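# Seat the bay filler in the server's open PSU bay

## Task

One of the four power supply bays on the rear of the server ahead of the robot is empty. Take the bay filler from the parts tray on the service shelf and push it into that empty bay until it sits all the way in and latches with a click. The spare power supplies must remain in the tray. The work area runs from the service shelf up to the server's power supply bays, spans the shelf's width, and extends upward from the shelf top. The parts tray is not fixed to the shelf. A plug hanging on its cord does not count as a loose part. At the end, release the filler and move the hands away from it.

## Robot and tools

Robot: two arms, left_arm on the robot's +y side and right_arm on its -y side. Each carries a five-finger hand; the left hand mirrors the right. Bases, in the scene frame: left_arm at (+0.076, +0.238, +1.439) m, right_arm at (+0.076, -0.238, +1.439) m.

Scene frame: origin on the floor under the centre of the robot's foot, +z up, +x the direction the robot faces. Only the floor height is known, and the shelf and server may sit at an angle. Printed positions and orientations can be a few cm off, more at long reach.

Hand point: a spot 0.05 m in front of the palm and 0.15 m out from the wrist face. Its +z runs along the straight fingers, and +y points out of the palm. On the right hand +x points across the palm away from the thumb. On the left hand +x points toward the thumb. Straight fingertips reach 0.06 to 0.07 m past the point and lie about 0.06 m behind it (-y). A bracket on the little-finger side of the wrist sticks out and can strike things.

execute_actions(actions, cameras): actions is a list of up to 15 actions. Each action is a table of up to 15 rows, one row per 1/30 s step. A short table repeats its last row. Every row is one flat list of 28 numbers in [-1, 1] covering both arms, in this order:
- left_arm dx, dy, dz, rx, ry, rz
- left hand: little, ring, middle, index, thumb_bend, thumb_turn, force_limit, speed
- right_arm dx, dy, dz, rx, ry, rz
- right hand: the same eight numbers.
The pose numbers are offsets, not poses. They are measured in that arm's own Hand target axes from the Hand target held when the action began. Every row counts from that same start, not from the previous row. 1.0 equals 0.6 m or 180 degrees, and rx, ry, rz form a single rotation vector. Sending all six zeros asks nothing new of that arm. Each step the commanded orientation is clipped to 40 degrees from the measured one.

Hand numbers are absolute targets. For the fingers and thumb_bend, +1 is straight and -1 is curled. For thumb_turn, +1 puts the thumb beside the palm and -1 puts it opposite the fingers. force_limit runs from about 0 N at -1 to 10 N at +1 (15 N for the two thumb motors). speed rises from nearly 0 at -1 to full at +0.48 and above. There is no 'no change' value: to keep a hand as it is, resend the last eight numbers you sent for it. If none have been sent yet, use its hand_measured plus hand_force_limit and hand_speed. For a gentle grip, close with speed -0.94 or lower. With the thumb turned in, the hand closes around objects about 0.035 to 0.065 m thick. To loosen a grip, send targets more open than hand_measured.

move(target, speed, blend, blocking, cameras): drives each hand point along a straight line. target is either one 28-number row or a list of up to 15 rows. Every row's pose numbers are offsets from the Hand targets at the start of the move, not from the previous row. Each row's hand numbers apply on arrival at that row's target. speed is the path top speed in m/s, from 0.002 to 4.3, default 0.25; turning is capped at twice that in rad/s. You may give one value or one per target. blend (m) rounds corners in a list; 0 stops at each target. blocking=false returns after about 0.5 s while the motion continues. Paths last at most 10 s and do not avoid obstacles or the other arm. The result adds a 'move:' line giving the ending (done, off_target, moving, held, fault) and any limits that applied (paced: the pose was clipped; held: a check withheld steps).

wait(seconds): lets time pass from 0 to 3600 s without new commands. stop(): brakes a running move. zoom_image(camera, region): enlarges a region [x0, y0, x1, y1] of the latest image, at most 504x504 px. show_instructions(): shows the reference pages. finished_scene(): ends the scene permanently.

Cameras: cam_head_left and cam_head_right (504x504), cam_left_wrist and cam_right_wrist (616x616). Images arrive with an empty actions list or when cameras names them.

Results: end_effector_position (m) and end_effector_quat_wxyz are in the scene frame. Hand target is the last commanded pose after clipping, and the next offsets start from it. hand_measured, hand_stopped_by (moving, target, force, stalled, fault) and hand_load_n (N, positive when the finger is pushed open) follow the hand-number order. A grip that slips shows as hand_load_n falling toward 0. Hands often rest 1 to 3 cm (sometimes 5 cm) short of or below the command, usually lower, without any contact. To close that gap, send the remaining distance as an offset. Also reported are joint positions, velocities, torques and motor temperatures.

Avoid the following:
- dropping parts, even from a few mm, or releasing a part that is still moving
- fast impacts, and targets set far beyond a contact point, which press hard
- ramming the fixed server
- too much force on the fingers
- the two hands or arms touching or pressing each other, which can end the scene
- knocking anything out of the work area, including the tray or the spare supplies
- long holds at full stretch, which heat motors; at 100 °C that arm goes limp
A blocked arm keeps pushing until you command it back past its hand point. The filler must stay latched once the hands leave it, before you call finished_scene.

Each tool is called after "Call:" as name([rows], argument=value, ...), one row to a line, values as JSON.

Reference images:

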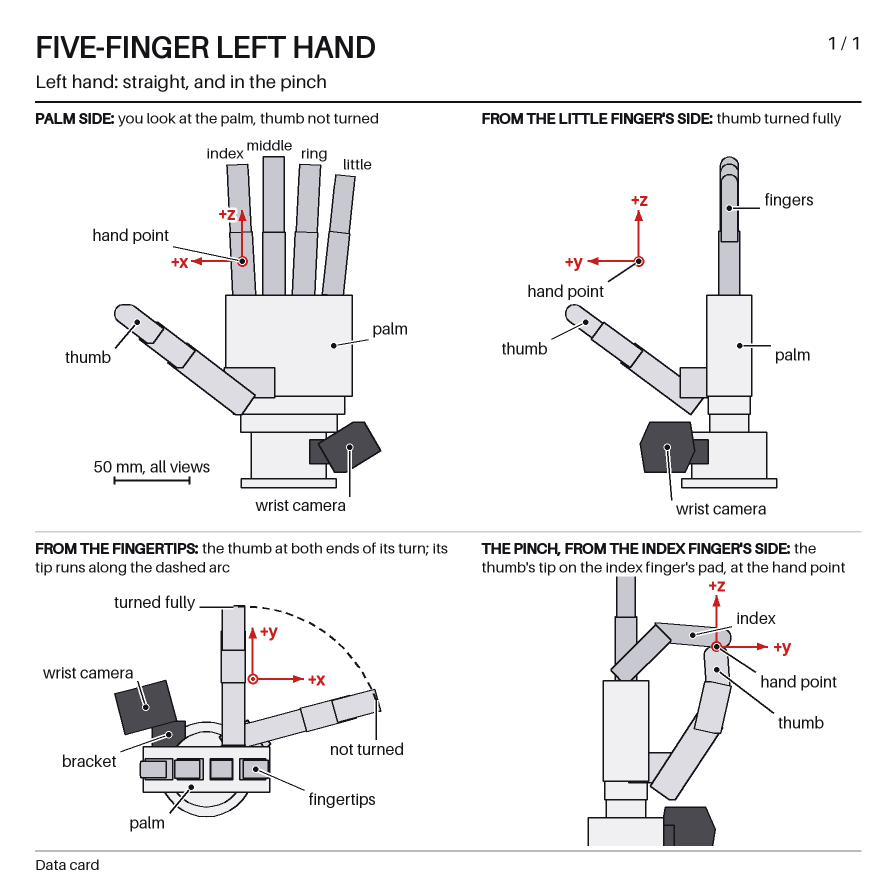

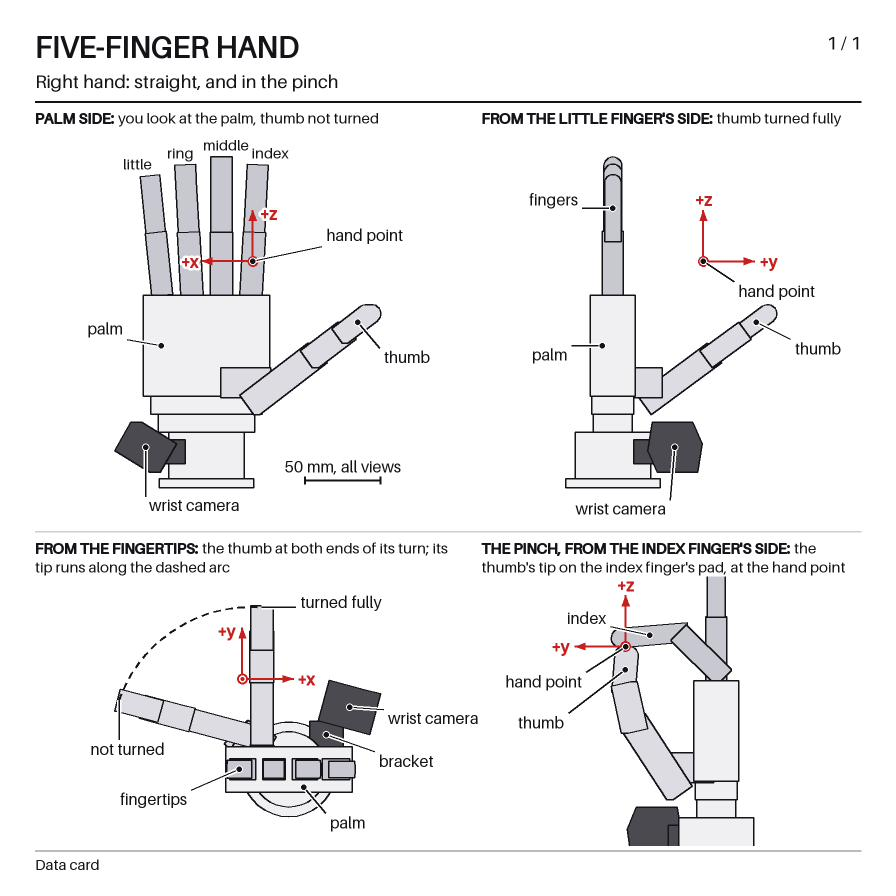

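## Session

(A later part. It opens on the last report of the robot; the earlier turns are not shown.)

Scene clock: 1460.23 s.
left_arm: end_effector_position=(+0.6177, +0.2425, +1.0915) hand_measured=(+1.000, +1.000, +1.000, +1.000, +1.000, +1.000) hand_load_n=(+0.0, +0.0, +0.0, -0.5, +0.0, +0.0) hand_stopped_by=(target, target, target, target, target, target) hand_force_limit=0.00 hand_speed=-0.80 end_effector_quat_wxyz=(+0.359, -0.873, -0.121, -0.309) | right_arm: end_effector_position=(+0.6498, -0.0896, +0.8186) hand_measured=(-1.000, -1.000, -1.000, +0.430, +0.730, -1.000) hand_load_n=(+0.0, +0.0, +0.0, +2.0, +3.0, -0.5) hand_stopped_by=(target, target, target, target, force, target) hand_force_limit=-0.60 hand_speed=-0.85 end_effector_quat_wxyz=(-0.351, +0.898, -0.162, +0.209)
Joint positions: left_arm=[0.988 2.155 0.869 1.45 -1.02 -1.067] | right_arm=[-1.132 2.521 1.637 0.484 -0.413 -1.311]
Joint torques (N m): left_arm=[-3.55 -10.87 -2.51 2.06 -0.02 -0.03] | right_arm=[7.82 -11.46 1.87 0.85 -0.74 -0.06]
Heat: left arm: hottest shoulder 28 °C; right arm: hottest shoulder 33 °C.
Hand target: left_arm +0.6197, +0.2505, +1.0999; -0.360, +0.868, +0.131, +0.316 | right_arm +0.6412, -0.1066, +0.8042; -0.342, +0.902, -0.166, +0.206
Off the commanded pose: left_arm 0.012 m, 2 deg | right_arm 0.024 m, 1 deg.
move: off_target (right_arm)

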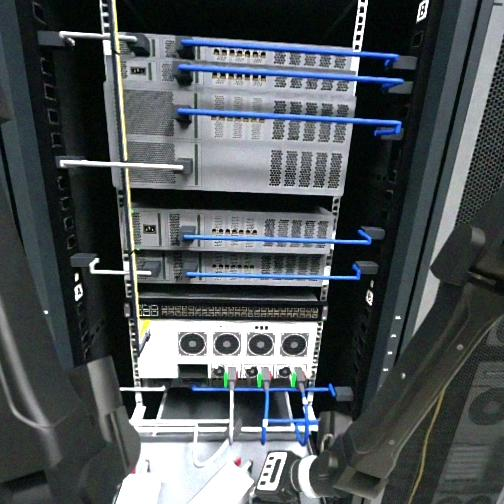

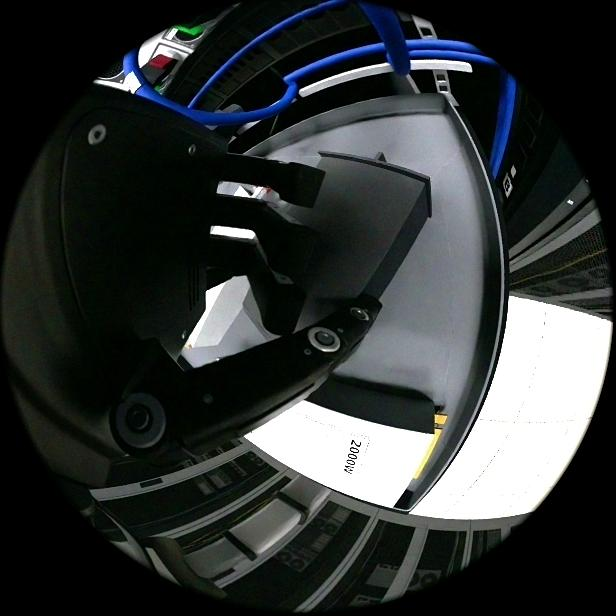

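Call:
execute_actions([
  [[0,0,0,0,0,0,1,1,1,1,1,1,0,-0.8,0,0,0,0,0,0,-1,-1,-1,0.2,0.5,-1,-0.2,-0.85]],
  [[0,0,0,0,0,0,1,1,1,1,1,1,0,-0.8,0,0,0,0,0,0,-1,-1,-1,0.2,0.5,-1,-0.2,-0.85]],
], cameras=["cam_right_wrist"])

Scene clock: 1469.90 s.
left_arm: end_effector_position=(+0.6177, +0.2425, +1.0915) hand_measured=(+1.000, +1.000, +1.000, +1.000, +1.000, +1.000) hand_load_n=(+0.0, +0.0, +0.0, +0.0, +0.0, +0.0) hand_stopped_by=(target, target, target, target, target, target) hand_force_limit=0.00 hand_speed=-0.80 end_effector_quat_wxyz=(+0.359, -0.873, -0.121, -0.309) | right_arm: end_effector_position=(+0.6498, -0.0895, +0.8186) hand_measured=(-1.000, -1.000, -1.000, +0.418, +0.720, -1.000) hand_load_n=(+0.0, +0.0, +0.0, +4.5, +6.5, -1.0) hand_stopped_by=(target, target, target, force, force, target) hand_force_limit=-0.20 hand_speed=-0.85 end_effector_quat_wxyz=(-0.351, +0.898, -0.162, +0.209)
Joint positions: left_arm=[0.988 2.155 0.869 1.45 -1.02 -1.067] | right_arm=[-1.132 2.521 1.637 0.484 -0.413 -1.311]
Joint torques (N m): left_arm=[-3.55 -10.93 -2.45 2.09 -0.03 -0.04] | right_arm=[7.94 -11.63 1.76 0.83 -0.7 -0.07]
Heat: left arm: hottest shoulder 28 °C; right arm: hottest shoulder 33 °C.
Hand target: left_arm +0.6197, +0.2505, +1.0999; -0.360, +0.868, +0.131, +0.316 | right_arm +0.6412, -0.1066, +0.8043; -0.342, +0.902, -0.165, +0.206
Off the commanded pose: left_arm 0.012 m, 2 deg | right_arm 0.024 m, 1 deg.

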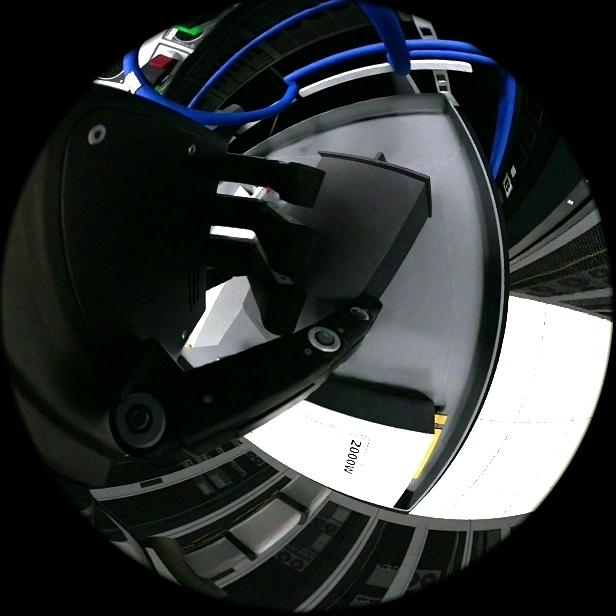

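Call:
move([
  [0,0,0,0,0,0,1,1,1,1,1,1,0,-0.8,0.0194,-0.0512,-0.0512,0,0,0,-1,-1,-1,0.2,0.5,-1,-0.2,-0.85],
], speed=0.05, cameras=["cam_head_left","cam_right_wrist"])

Scene clock: 1501.73 s.
left_arm: end_effector_position=(+0.6177, +0.2425, +1.0915) hand_measured=(+1.000, +1.000, +1.000, +1.000, +1.000, +1.000) hand_load_n=(+0.0, -0.5, +0.0, +0.0, +0.0, +0.0) hand_stopped_by=(target, target, target, target, target, target) hand_force_limit=0.00 hand_speed=-0.80 end_effector_quat_wxyz=(+0.359, -0.873, -0.121, -0.309) | right_arm: end_effector_position=(+0.6377, -0.0993, +0.8470) hand_measured=(-1.000, -1.000, -1.000, +0.418, +0.720, -1.000) hand_load_n=(+0.0, +0.0, +0.0, +4.5, +6.0, -1.0) hand_stopped_by=(target, target, target, force, force, target) hand_force_limit=-0.20 hand_speed=-0.85 end_effector_quat_wxyz=(-0.346, +0.902, -0.165, +0.198)
Joint positions: left_arm=[0.988 2.155 0.869 1.45 -1.02 -1.067] | right_arm=[-1.132 2.435 1.521 0.491 -0.4 -1.312]
Joint torques (N m): left_arm=[-3.49 -10.75 -2.5 2.1 -0.01 -0.06] | right_arm=[9 -13.27 -0.13 1.78 -0.53 0.03]
Heat: left arm: hottest shoulder 28 °C; right arm: hottest shoulder 33 °C.
Hand target: left_arm +0.6197, +0.2505, +1.0999; -0.360, +0.868, +0.131, +0.316 | right_arm +0.6412, -0.1067, +0.8492; -0.342, +0.902, -0.166, +0.206
Off the commanded pose: left_arm 0.012 m, 2 deg | right_arm 0.008 m, 1 deg.
move: done

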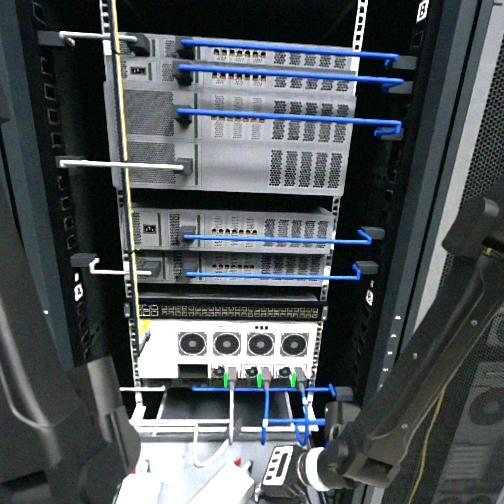

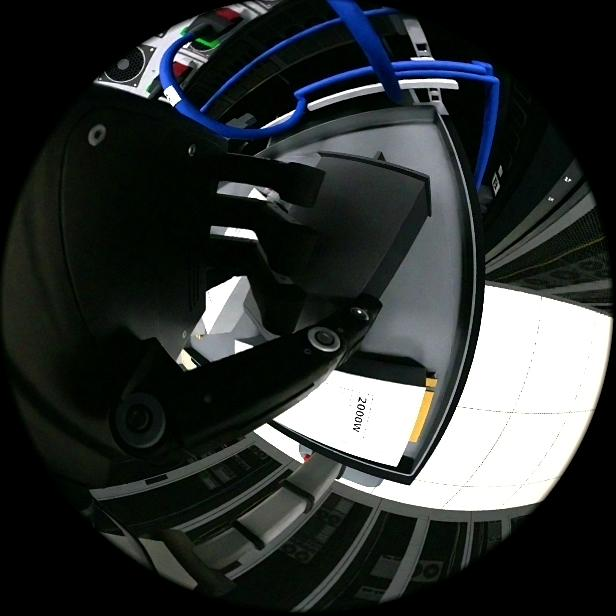

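Call:
zoom_image(camera="cam_right_wrist", region=[200, 100, 500, 400])

Call:
zoom_image(camera="cam_head_left", region=[100, 350, 400, 504])

Scaled by 1.680 from the camera's image (finer frame: 880x880).

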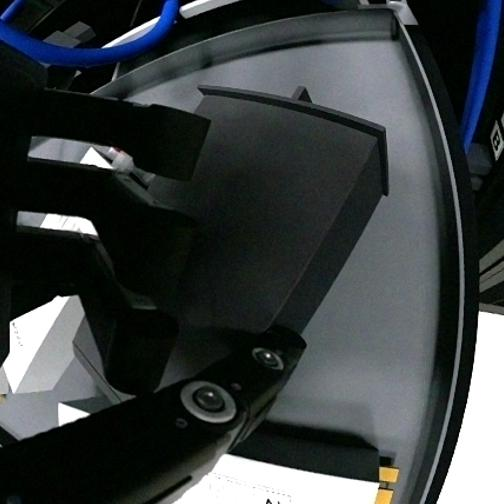

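Scaled by 1.680.

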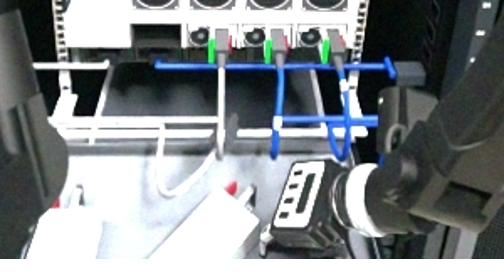

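Call:
move([
  [0,0,0,0,0,0,1,1,1,1,1,1,0,-0.8,0.0216,-0.0569,-0.0569,0,0,0,-1,-1,-1,0.2,0.5,-1,-0.2,-0.85],
], speed=0.06, cameras=["cam_head_left","cam_right_wrist"])

Scene clock: 1515.03 s.
left_arm: end_effector_position=(+0.6177, +0.2425, +1.0915) hand_measured=(+1.000, +1.000, +1.000, +1.000, +1.000, +1.000) hand_load_n=(+0.0, +0.0, +0.0, +0.0, +0.0, +0.0) hand_stopped_by=(target, target, target, target, target, target) hand_force_limit=0.00 hand_speed=-0.80 end_effector_quat_wxyz=(+0.359, -0.873, -0.121, -0.309) | right_arm: end_effector_position=(+0.6373, -0.1173, +0.8923) hand_measured=(-1.000, -1.000, -1.000, +0.418, +0.718, -1.000) hand_load_n=(+0.0, +0.0, +0.0, +0.0, +0.0, +0.0) hand_stopped_by=(target, target, target, force, force, target) hand_force_limit=-0.20 hand_speed=-0.85 end_effector_quat_wxyz=(-0.336, +0.905, -0.168, +0.201)
Joint positions: left_arm=[0.988 2.155 0.869 1.45 -1.02 -1.067] | right_arm=[-1.132 2.309 1.381 0.507 -0.38 -1.312]
Joint torques (N m): left_arm=[-3.6 -10.75 -2.5 2.06 -0.02 -0.05] | right_arm=[10.11 -13.51 -0.1 1.8 -0.48 0.14]
Heat: left arm: hottest shoulder 28 °C; right arm: hottest shoulder 33 °C.
Hand target: left_arm +0.6197, +0.2505, +1.0999; -0.360, +0.868, +0.131, +0.316 | right_arm +0.6413, -0.1068, +0.8992; -0.342, +0.902, -0.166, +0.206
Off the commanded pose: left_arm 0.012 m, 2 deg | right_arm 0.013 m, 1 deg.
move: off_target (right_arm)

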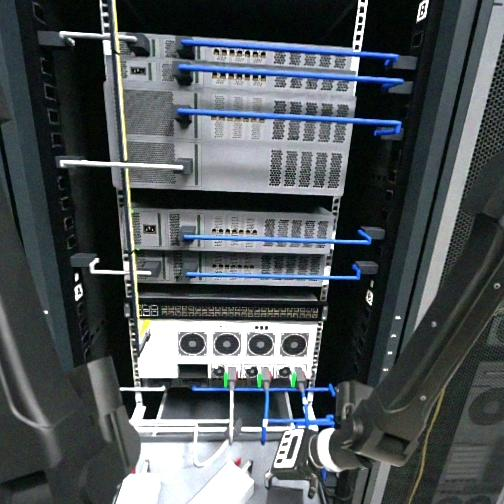

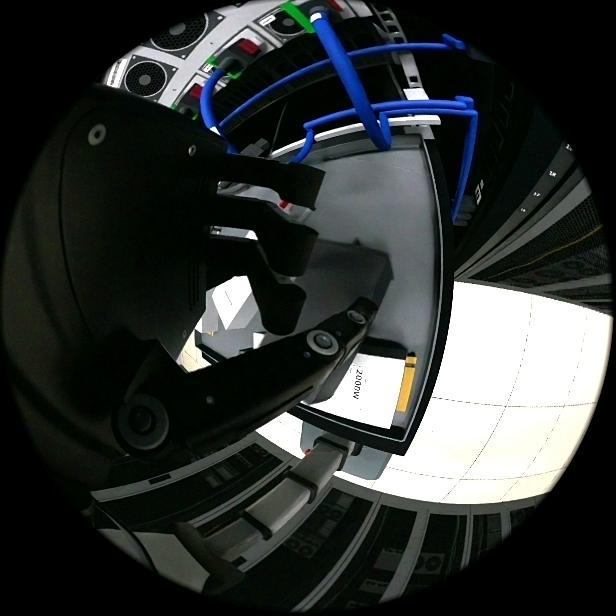

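Call:
zoom_image(camera="cam_right_wrist", region=[200, 200, 450, 450])

Call:
zoom_image(camera="cam_head_left", region=[200, 404, 350, 504])

Scaled by 2.016 from the camera's image (finer frame: 880x880).

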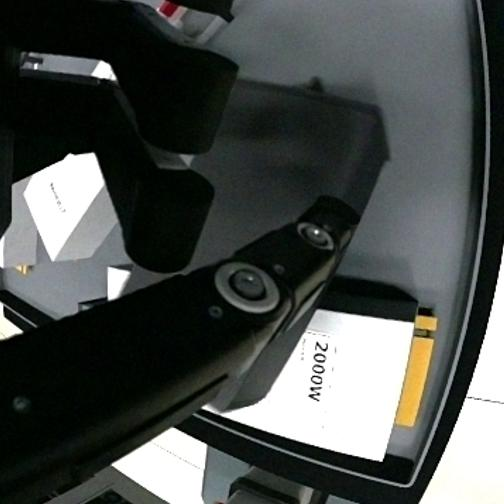

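Scaled by 3.360.

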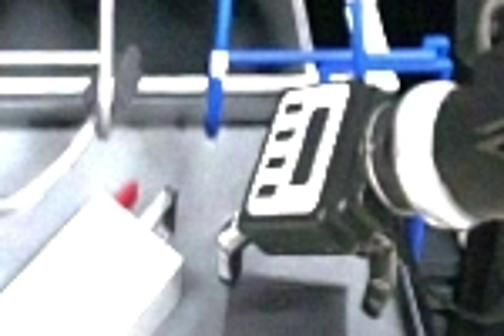

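Call:
move([
  [0,0,0,0,0,0,1,1,1,1,1,1,0,-0.8,0.042,0.0875,-0.218,0,0,0,-1,-1,-1,0.5,1,-1,0,-0.5],
], speed=0.15, cameras=["cam_head_left","cam_head_right","cam_right_wrist","cam_left_wrist"])

Scene clock: 1551.93 s.
left_arm: end_effector_position=(+0.6177, +0.2425, +1.0915) hand_measured=(+1.000, +1.000, +1.000, +1.000, +1.000, +1.000) hand_load_n=(+0.0, +0.0, +0.0, +0.0, -0.5, +0.0) hand_stopped_by=(target, target, target, target, target, target) hand_force_limit=0.00 hand_speed=-0.80 end_effector_quat_wxyz=(+0.359, -0.873, -0.121, -0.309) | right_arm: end_effector_position=(+0.5931, -0.2167, +0.9592) hand_measured=(-1.000, -1.000, -1.000, +0.500, +1.000, -1.000) hand_load_n=(+0.0, +0.0, +0.0, +0.0, +0.0, +0.0) hand_stopped_by=(target, target, target, target, target, target) hand_force_limit=0.00 hand_speed=-0.50 end_effector_quat_wxyz=(-0.347, +0.900, -0.167, +0.202)
Joint positions: left_arm=[0.988 2.155 0.869 1.45 -1.02 -1.067] | right_arm=[-1.288 2.078 1.101 0.53 -0.545 -1.379]
Joint torques (N m): left_arm=[-3.6 -10.7 -2.51 2.03 -0.02 -0.04] | right_arm=[5.19 -12.45 -0.84 1.26 -0.76 -0.09]
Heat: left arm: hottest shoulder 28 °C; right arm: hottest shoulder 32 °C.
Hand target: left_arm +0.6197, +0.2505, +1.0999; -0.360, +0.868, +0.131, +0.316 | right_arm +0.5912, -0.2271, +0.9589; -0.342, +0.902, -0.166, +0.206
Off the commanded pose: left_arm 0.012 m, 2 deg | right_arm 0.010 m, 1 deg.
move: done

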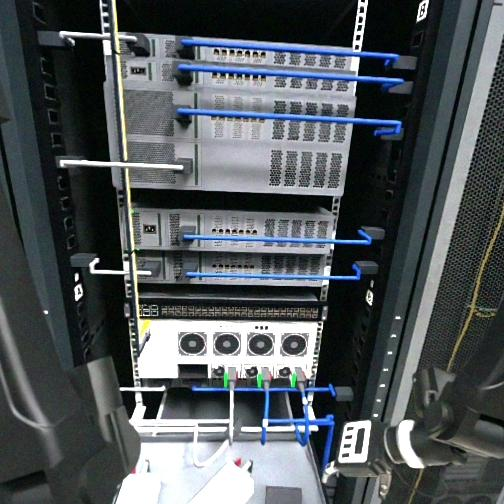

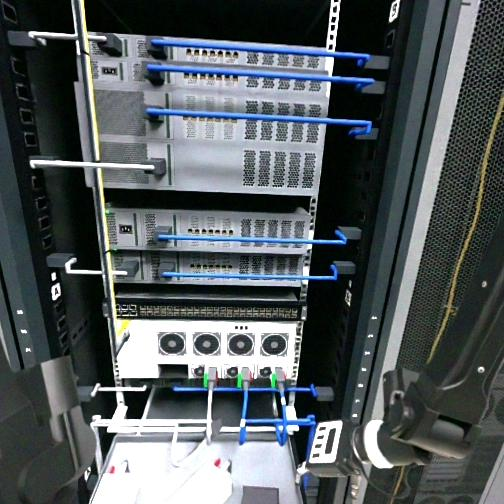

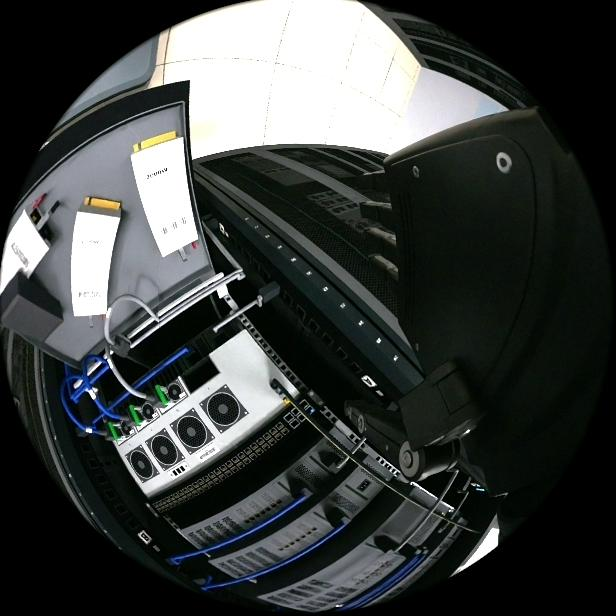

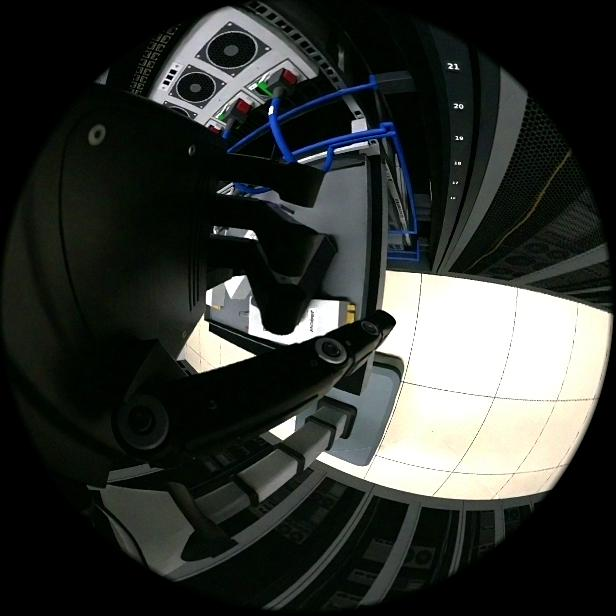

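Call:
zoom_image(camera="cam_left_wrist", region=[0, 180, 220, 400])

Call:
zoom_image(camera="cam_head_left", region=[180, 424, 340, 504])

Call:
zoom_image(camera="cam_head_right", region=[160, 424, 320, 504])

Scaled by 2.291 from the camera's image (finer frame: 880x880).

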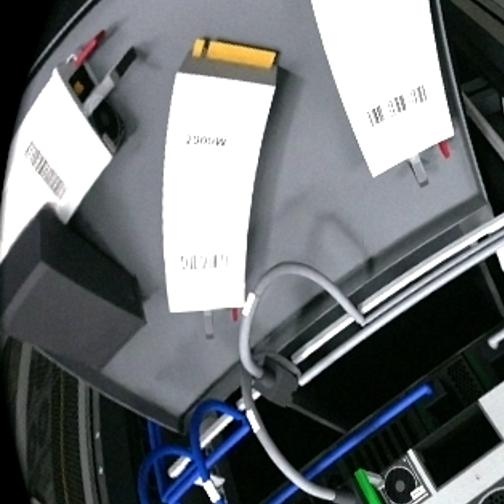

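Scaled by 3.150.

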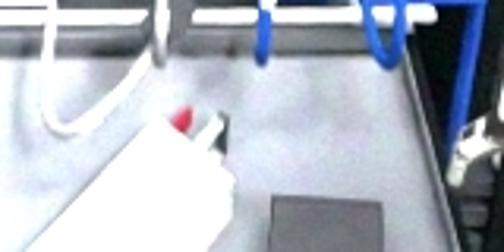

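Scaled by 3.150.

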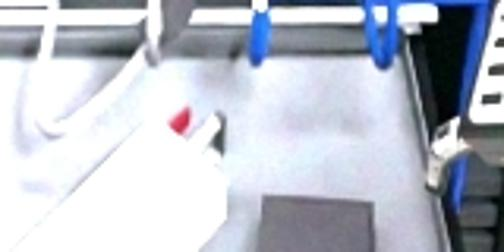

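Call:
move([
  [0,0.19,-0.19,0,0,0,1,1,1,1,1,1,0,-0.8,0,0,0,0,0,0,-1,-1,-1,0.5,1,-1,0,-0.5],
], speed=0.2, cameras=["cam_left_wrist"])

Call:
zoom_image(camera="cam_left_wrist", region=[50, 100, 400, 450])

Scene clock: 1570.83 s.
left_arm: end_effector_position=(+0.6206, +0.0925, +1.0995) hand_measured=(+1.000, +1.000, +1.000, +1.000, +1.000, +1.000) hand_load_n=(+0.0, +0.0, +0.0, +0.0, +0.0, +0.0) hand_stopped_by=(target, target, target, target, target, target) hand_force_limit=0.00 hand_speed=-0.80 end_effector_quat_wxyz=(+0.357, -0.872, -0.130, -0.310) | right_arm: end_effector_position=(+0.5932, -0.2167, +0.9592) hand_measured=(-1.000, -1.000, -1.000, +0.500, +1.000, -1.000) hand_load_n=(+0.0, +0.0, +0.0, +0.0, +0.0, +0.0) hand_stopped_by=(target, target, target, target, target, target) hand_force_limit=0.00 hand_speed=-0.50 end_effector_quat_wxyz=(-0.347, +0.900, -0.167, +0.202)
Joint positions: left_arm=[0.71 2.334 1.073 1.569 -1.296 -0.929] | right_arm=[-1.288 2.078 1.101 0.53 -0.545 -1.38]
Joint torques (N m): left_arm=[-7.71 -9.23 -0.4 1.78 -0.13 0.14] | right_arm=[5.07 -12.51 -0.77 1.22 -0.75 -0.07]
Heat: left arm: hottest shoulder 28 °C; right arm: hottest shoulder 32 °C.
Hand target: left_arm +0.6196, +0.0891, +1.0999; -0.359, +0.868, +0.131, +0.316 | right_arm +0.5913, -0.2271, +0.9589; -0.342, +0.902, -0.166, +0.206
Off the commanded pose: left_arm 0.003 m, 1 deg | right_arm 0.011 m, 1 deg.
joint sent to its limit (left arm) — joint 4 (wrist pitch), upper limit. The joint targets still meet the commanded pose.
move: done

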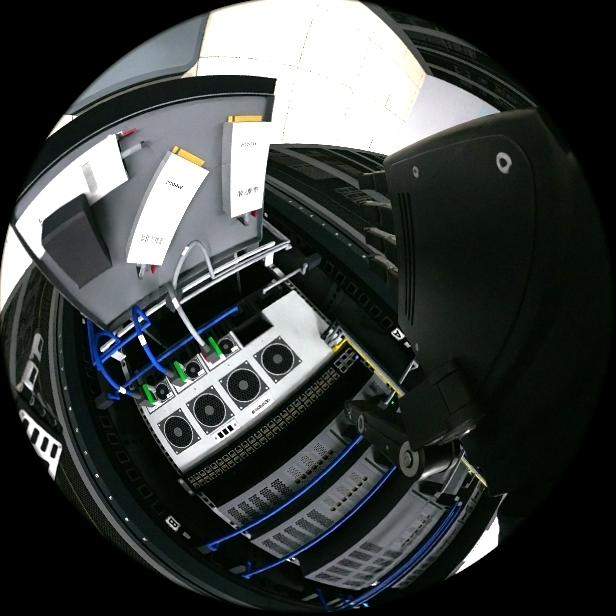

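Scaled by 1.440 from the camera's image (finer frame: 880x880).

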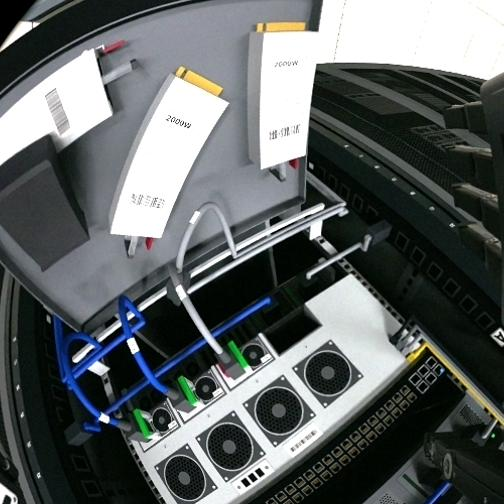

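Call:
zoom_image(camera="cam_left_wrist", region=[20, 160, 160, 300])

Scaled by 3.600 from the camera's image (finer frame: 880x880).

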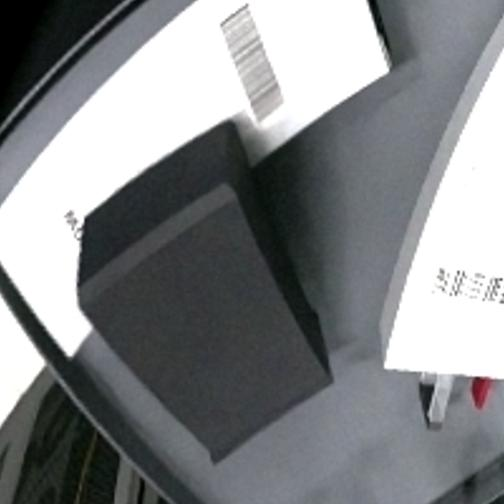

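Call:
move([
  [0,0,0,0,0,0,1,1,1,1,1,1,0,-0.8,0,0,0,0,0,0,1,1,1,1,1,1,0,-0.3],
], speed=0.2, cameras=["cam_right_wrist","cam_head_left"])

Call:
zoom_image(camera="cam_right_wrist", region=[180, 130, 460, 410])

Scene clock: 1596.57 s.
left_arm: end_effector_position=(+0.6206, +0.0925, +1.0995) hand_measured=(+1.000, +1.000, +1.000, +1.000, +1.000, +1.000) hand_load_n=(+0.0, +0.0, +0.0, +0.0, +0.0, -0.5) hand_stopped_by=(target, target, target, target, target, target) hand_force_limit=0.00 hand_speed=-0.80 end_effector_quat_wxyz=(+0.357, -0.872, -0.130, -0.310) | right_arm: end_effector_position=(+0.5933, -0.2166, +0.9593) hand_measured=(+1.000, +1.000, +1.000, +1.000, +1.000, +1.000) hand_load_n=(+0.0, +0.0, +0.0, +0.0, +0.0, +0.0) hand_stopped_by=(target, target, target, target, target, target) hand_force_limit=0.00 hand_speed=-0.30 end_effector_quat_wxyz=(-0.347, +0.900, -0.166, +0.203)
Joint positions: left_arm=[0.71 2.334 1.073 1.569 -1.296 -0.928] | right_arm=[-1.288 2.078 1.101 0.53 -0.546 -1.381]
Joint torques (N m): left_arm=[-7.71 -9.11 -0.34 1.83 -0.15 0.12] | right_arm=[5.3 -12.34 -0.73 1.26 -0.76 -0.03]
Heat: left arm: hottest shoulder 28 °C; right arm: hottest shoulder 33 °C.
Hand target: left_arm +0.6197, +0.0891, +1.0999; -0.359, +0.868, +0.131, +0.316 | right_arm +0.5913, -0.2271, +0.9589; -0.342, +0.902, -0.166, +0.206
Off the commanded pose: left_arm 0.004 m, 1 deg | right_arm 0.011 m, 1 deg.
joint sent to its limit (left arm) — joint 4 (wrist pitch), upper limit. The joint targets still meet the commanded pose.
move: done
Images, in order (width x height): cam_head_left 504x504, cam_right_wrist 616x616.

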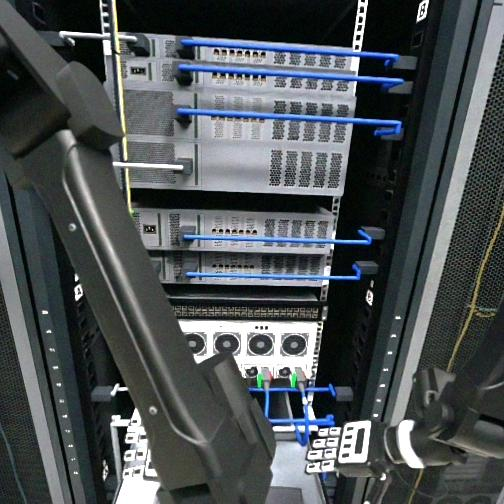

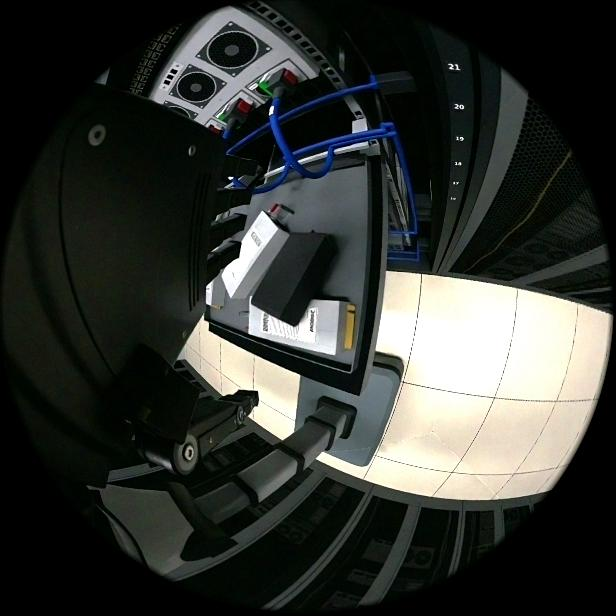

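Scaled by 1.800 from the camera's image (finer frame: 880x880).

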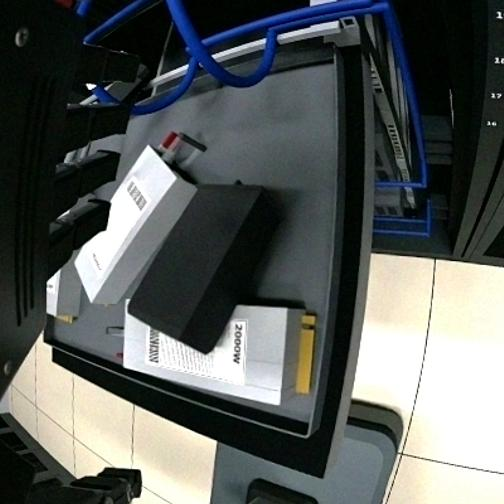

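Call:
move([
  [0,-0.2357,0.2357,0,0,0,1,1,1,1,1,1,0,-0.8,0.0066,-0.1733,-0.0682,-0.108,0.2846,0.2846,-1,-1,0.5,0.5,1,-1,0,0],
], speed=0.2, cameras=["cam_head_left","cam_left_wrist"])

Scene clock: 1862.80 s.
left_arm: end_effector_position=(+0.6215, +0.2824, +1.0969) hand_measured=(+1.000, +1.000, +1.000, +1.000, +1.000, +1.000) hand_load_n=(+0.0, +0.0, +0.0, -0.5, +0.0, +0.0) hand_stopped_by=(target, target, target, target, target, target) hand_force_limit=0.00 hand_speed=-0.80 end_effector_quat_wxyz=(+0.358, -0.868, -0.129, -0.319) | right_arm: end_effector_position=(+0.5880, -0.1851, +1.0527) hand_measured=(-1.000, -1.000, +0.500, +0.500, +1.000, -1.000) hand_load_n=(+0.0, +0.0, +0.0, +0.0, +0.0, +0.0) hand_stopped_by=(target, target, target, target, target, target) hand_force_limit=0.00 hand_speed=0.00 end_effector_quat_wxyz=(+0.136, -0.620, +0.678, -0.370)
Joint positions: left_arm=[1.064 2.11 0.84 1.441 -0.943 -1.091] | right_arm=[-0.962 2.04 0.86 1.169 0.623 -0.369]
Joint torques (N m): left_arm=[-2.61 -11.05 -2.52 1.01 -0.02 -0.03] | right_arm=[9.58 -11.11 -0.98 1.98 0.04 0.18]
Heat: left arm: hottest shoulder 28 °C; right arm: hottest shoulder 33 °C.
Hand target: left_arm +0.6198, +0.2891, +1.1000; -0.359, +0.868, +0.131, +0.316 | right_arm +0.5912, -0.1773, +1.0590; +0.145, -0.615, +0.681, -0.370
Off the commanded pose: left_arm 0.007 m, 0 deg | right_arm 0.011 m, 1 deg.
move: off_target (right_arm)

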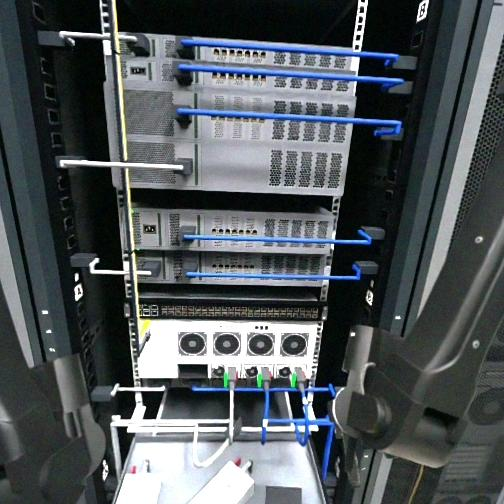

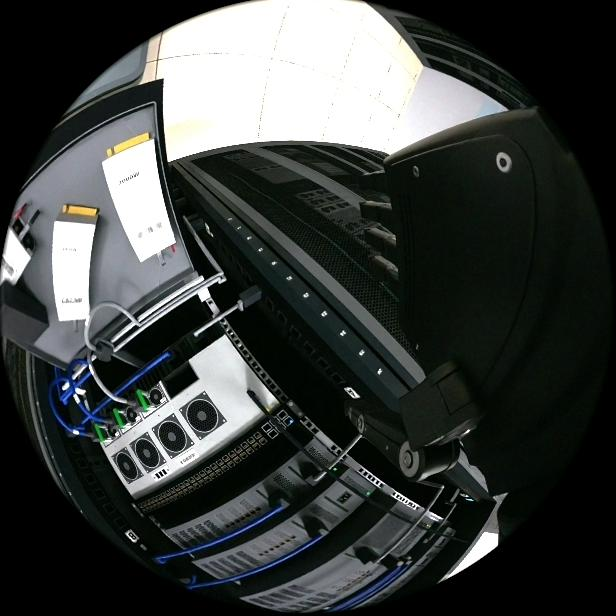

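Call:
move([
  [0,0,0,0,0,0,1,1,1,1,1,1,0,-0.8,-0.1455,-0.0453,0.1342,-0.0938,0.2828,0.3157,-1,-1,0.5,0.5,1,-1,0,0],
], speed=0.2, cameras=["cam_head_left","cam_right_wrist"])

Scene clock: 1890.57 s.
left_arm: end_effector_position=(+0.6215, +0.2824, +1.0969) hand_measured=(+1.000, +1.000, +1.000, +1.000, +1.000, +1.000) hand_load_n=(+0.0, +0.0, +0.0, +0.0, +0.0, +0.0) hand_stopped_by=(target, target, target, target, target, target) hand_force_limit=0.00 hand_speed=-0.80 end_effector_quat_wxyz=(+0.358, -0.868, -0.129, -0.319) | right_arm: end_effector_position=(+0.6852, -0.1353, +1.0054) hand_measured=(-1.000, -1.000, +0.500, +0.500, +1.000, -1.000) hand_load_n=(+0.0, +0.0, +0.0, +0.0, +0.0, +0.0) hand_stopped_by=(target, target, target, target, target, target) hand_force_limit=0.00 hand_speed=0.00 end_effector_quat_wxyz=(-0.079, -0.029, +0.920, -0.382)
Joint positions: left_arm=[1.064 2.11 0.84 1.441 -0.943 -1.091] | right_arm=[-0.847 2.313 1.877 -1.108 1.193 2.087]
Joint torques (N m): left_arm=[-2.61 -11.05 -2.55 0.99 -0.03 -0.05] | right_arm=[13.68 -12.98 4.88 -1.26 0.19 0.22]
Heat: left arm: hottest shoulder 29 °C; right arm: hottest shoulder 33 °C.
Hand target: left_arm +0.6198, +0.2891, +1.1000; -0.359, +0.868, +0.131, +0.316 | right_arm +0.6813, -0.1200, +1.0001; -0.081, -0.033, +0.921, -0.380
Off the commanded pose: left_arm 0.008 m, 0 deg | right_arm 0.017 m, 1 deg.
joint sent to its limit (right arm) — joint 6 (wrist roll), upper limit. The joint targets still meet the commanded pose.
move: off_target (right_arm)

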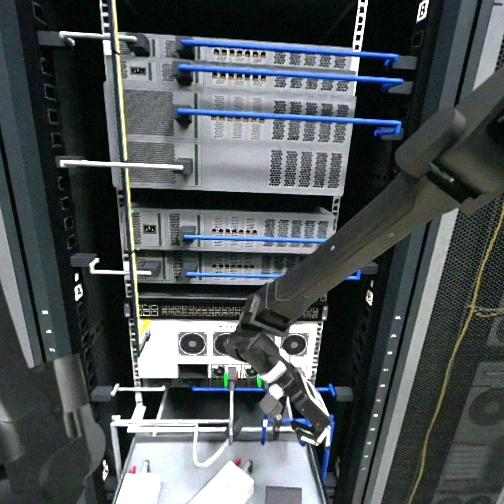

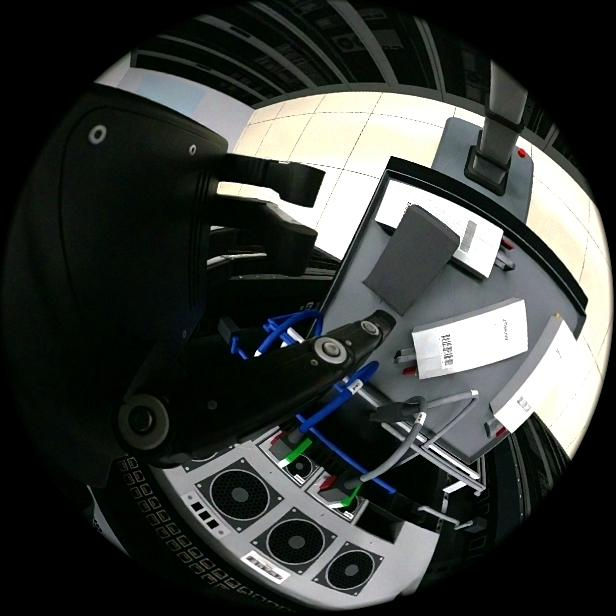

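Call:
zoom_image(camera="cam_right_wrist", region=[320, 170, 560, 410])

Call:
zoom_image(camera="cam_head_left", region=[180, 404, 340, 504])

Scaled by 2.100 from the camera's image (finer frame: 880x880).

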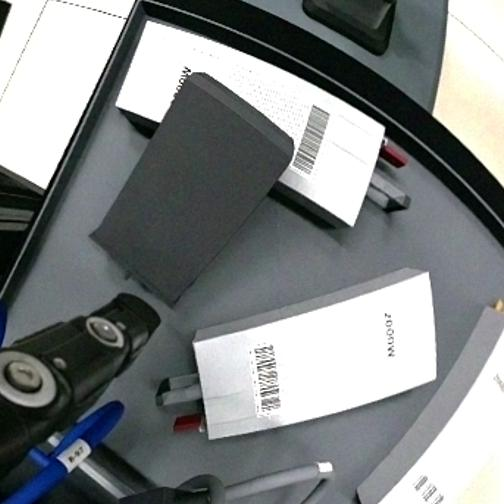

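Scaled by 3.150.

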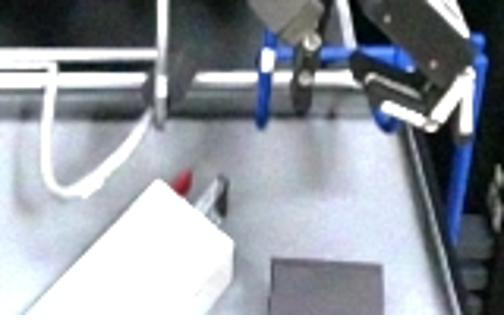

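Call:
move([
  [0,0,0,0,0,0,1,1,1,1,1,1,0,-0.8,-0.0467,0.1258,0.1258,0,0,0,-1,-1,0.5,0.5,1,-1,0,0],
], speed=0.12, cameras=["cam_head_left","cam_right_wrist"])

Call:
zoom_image(camera="cam_right_wrist", region=[280, 130, 560, 410])

Call:
zoom_image(camera="cam_head_left", region=[180, 404, 340, 504])

Scene clock: 1924.50 s.
left_arm: end_effector_position=(+0.6215, +0.2824, +1.0969) hand_measured=(+1.000, +1.000, +1.000, +1.000, +1.000, +1.000) hand_load_n=(+0.0, +0.0, +0.0, +0.0, +0.0, +0.0) hand_stopped_by=(target, target, target, target, target, target) hand_force_limit=0.00 hand_speed=-0.80 end_effector_quat_wxyz=(+0.358, -0.868, -0.129, -0.319) | right_arm: end_effector_position=(+0.6972, -0.1050, +0.9065) hand_measured=(-1.000, -1.000, +0.500, +0.500, +1.000, -1.000) hand_load_n=(+0.0, +0.5, +0.0, +0.0, +0.0, +0.0) hand_stopped_by=(target, target, target, target, target, target) hand_force_limit=0.00 hand_speed=0.00 end_effector_quat_wxyz=(-0.069, -0.034, +0.924, -0.376)
Joint positions: left_arm=[1.064 2.11 0.84 1.441 -0.943 -1.091] | right_arm=[-0.875 2.576 2.175 -1.002 1.188 1.945]
Joint torques (N m): left_arm=[-2.49 -10.75 -2.48 0.91 -0.02 -0.05] | right_arm=[11.46 -13.33 5.31 -0.51 0.25 -0.06]
Heat: left arm: hottest shoulder 29 °C; right arm: hottest shoulder 32 °C.
Hand target: left_arm +0.6198, +0.2891, +1.1000; -0.359, +0.868, +0.131, +0.316 | right_arm +0.6903, -0.1198, +0.8901; -0.081, -0.033, +0.921, -0.380
Off the commanded pose: left_arm 0.008 m, 0 deg | right_arm 0.023 m, 1 deg.
move: off_target (right_arm)

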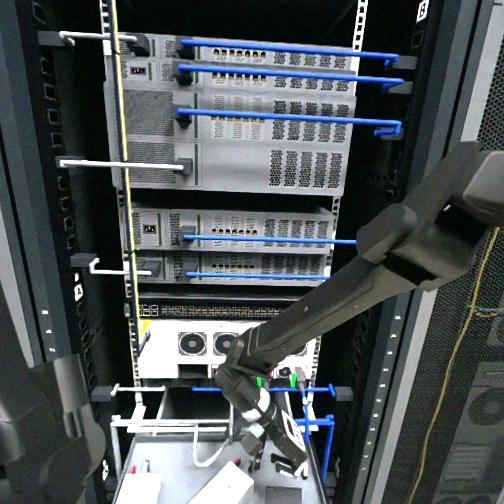

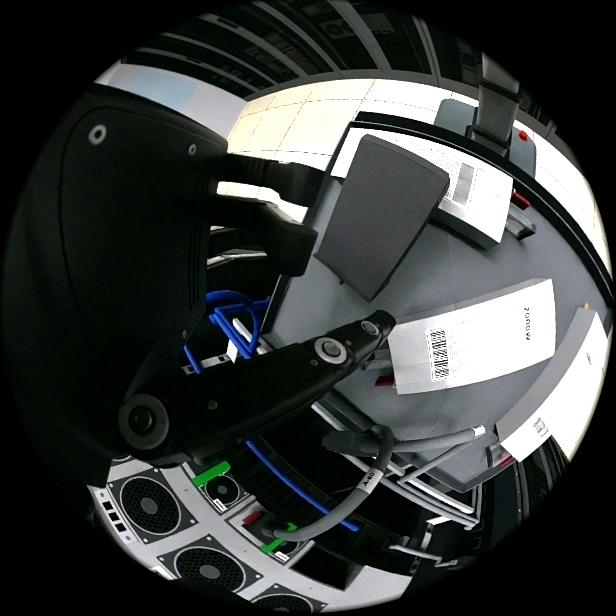

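Scaled by 1.800 from the camera's image (finer frame: 880x880).

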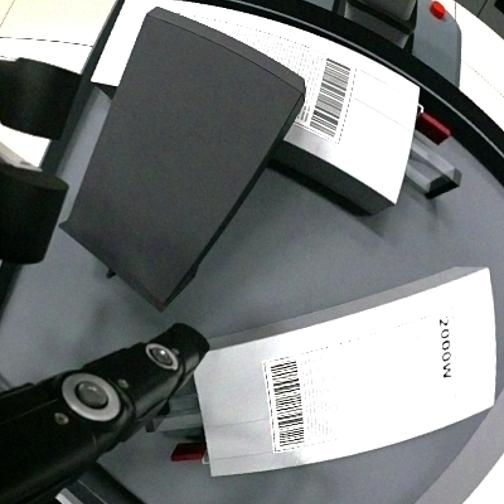

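Scaled by 3.150.

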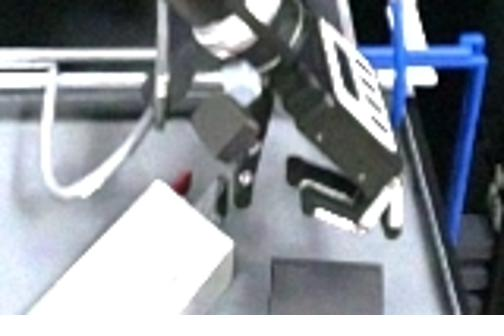

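Call:
zoom_image(camera="cam_head_left", region=[240, 434, 320, 504])

Call:
zoom_image(camera="cam_head_right", region=[220, 434, 300, 504])

Scaled by 6.300.

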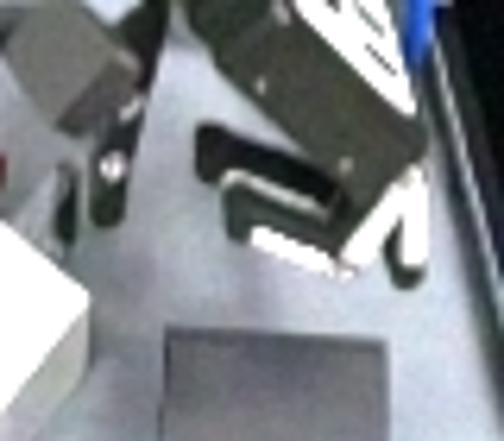

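This scene's latest camera images include none from cam_head_right. They are from: cam_head_left, cam_right_wrist. cam_head_right's image comes with the result of a call that names it in "cameras".


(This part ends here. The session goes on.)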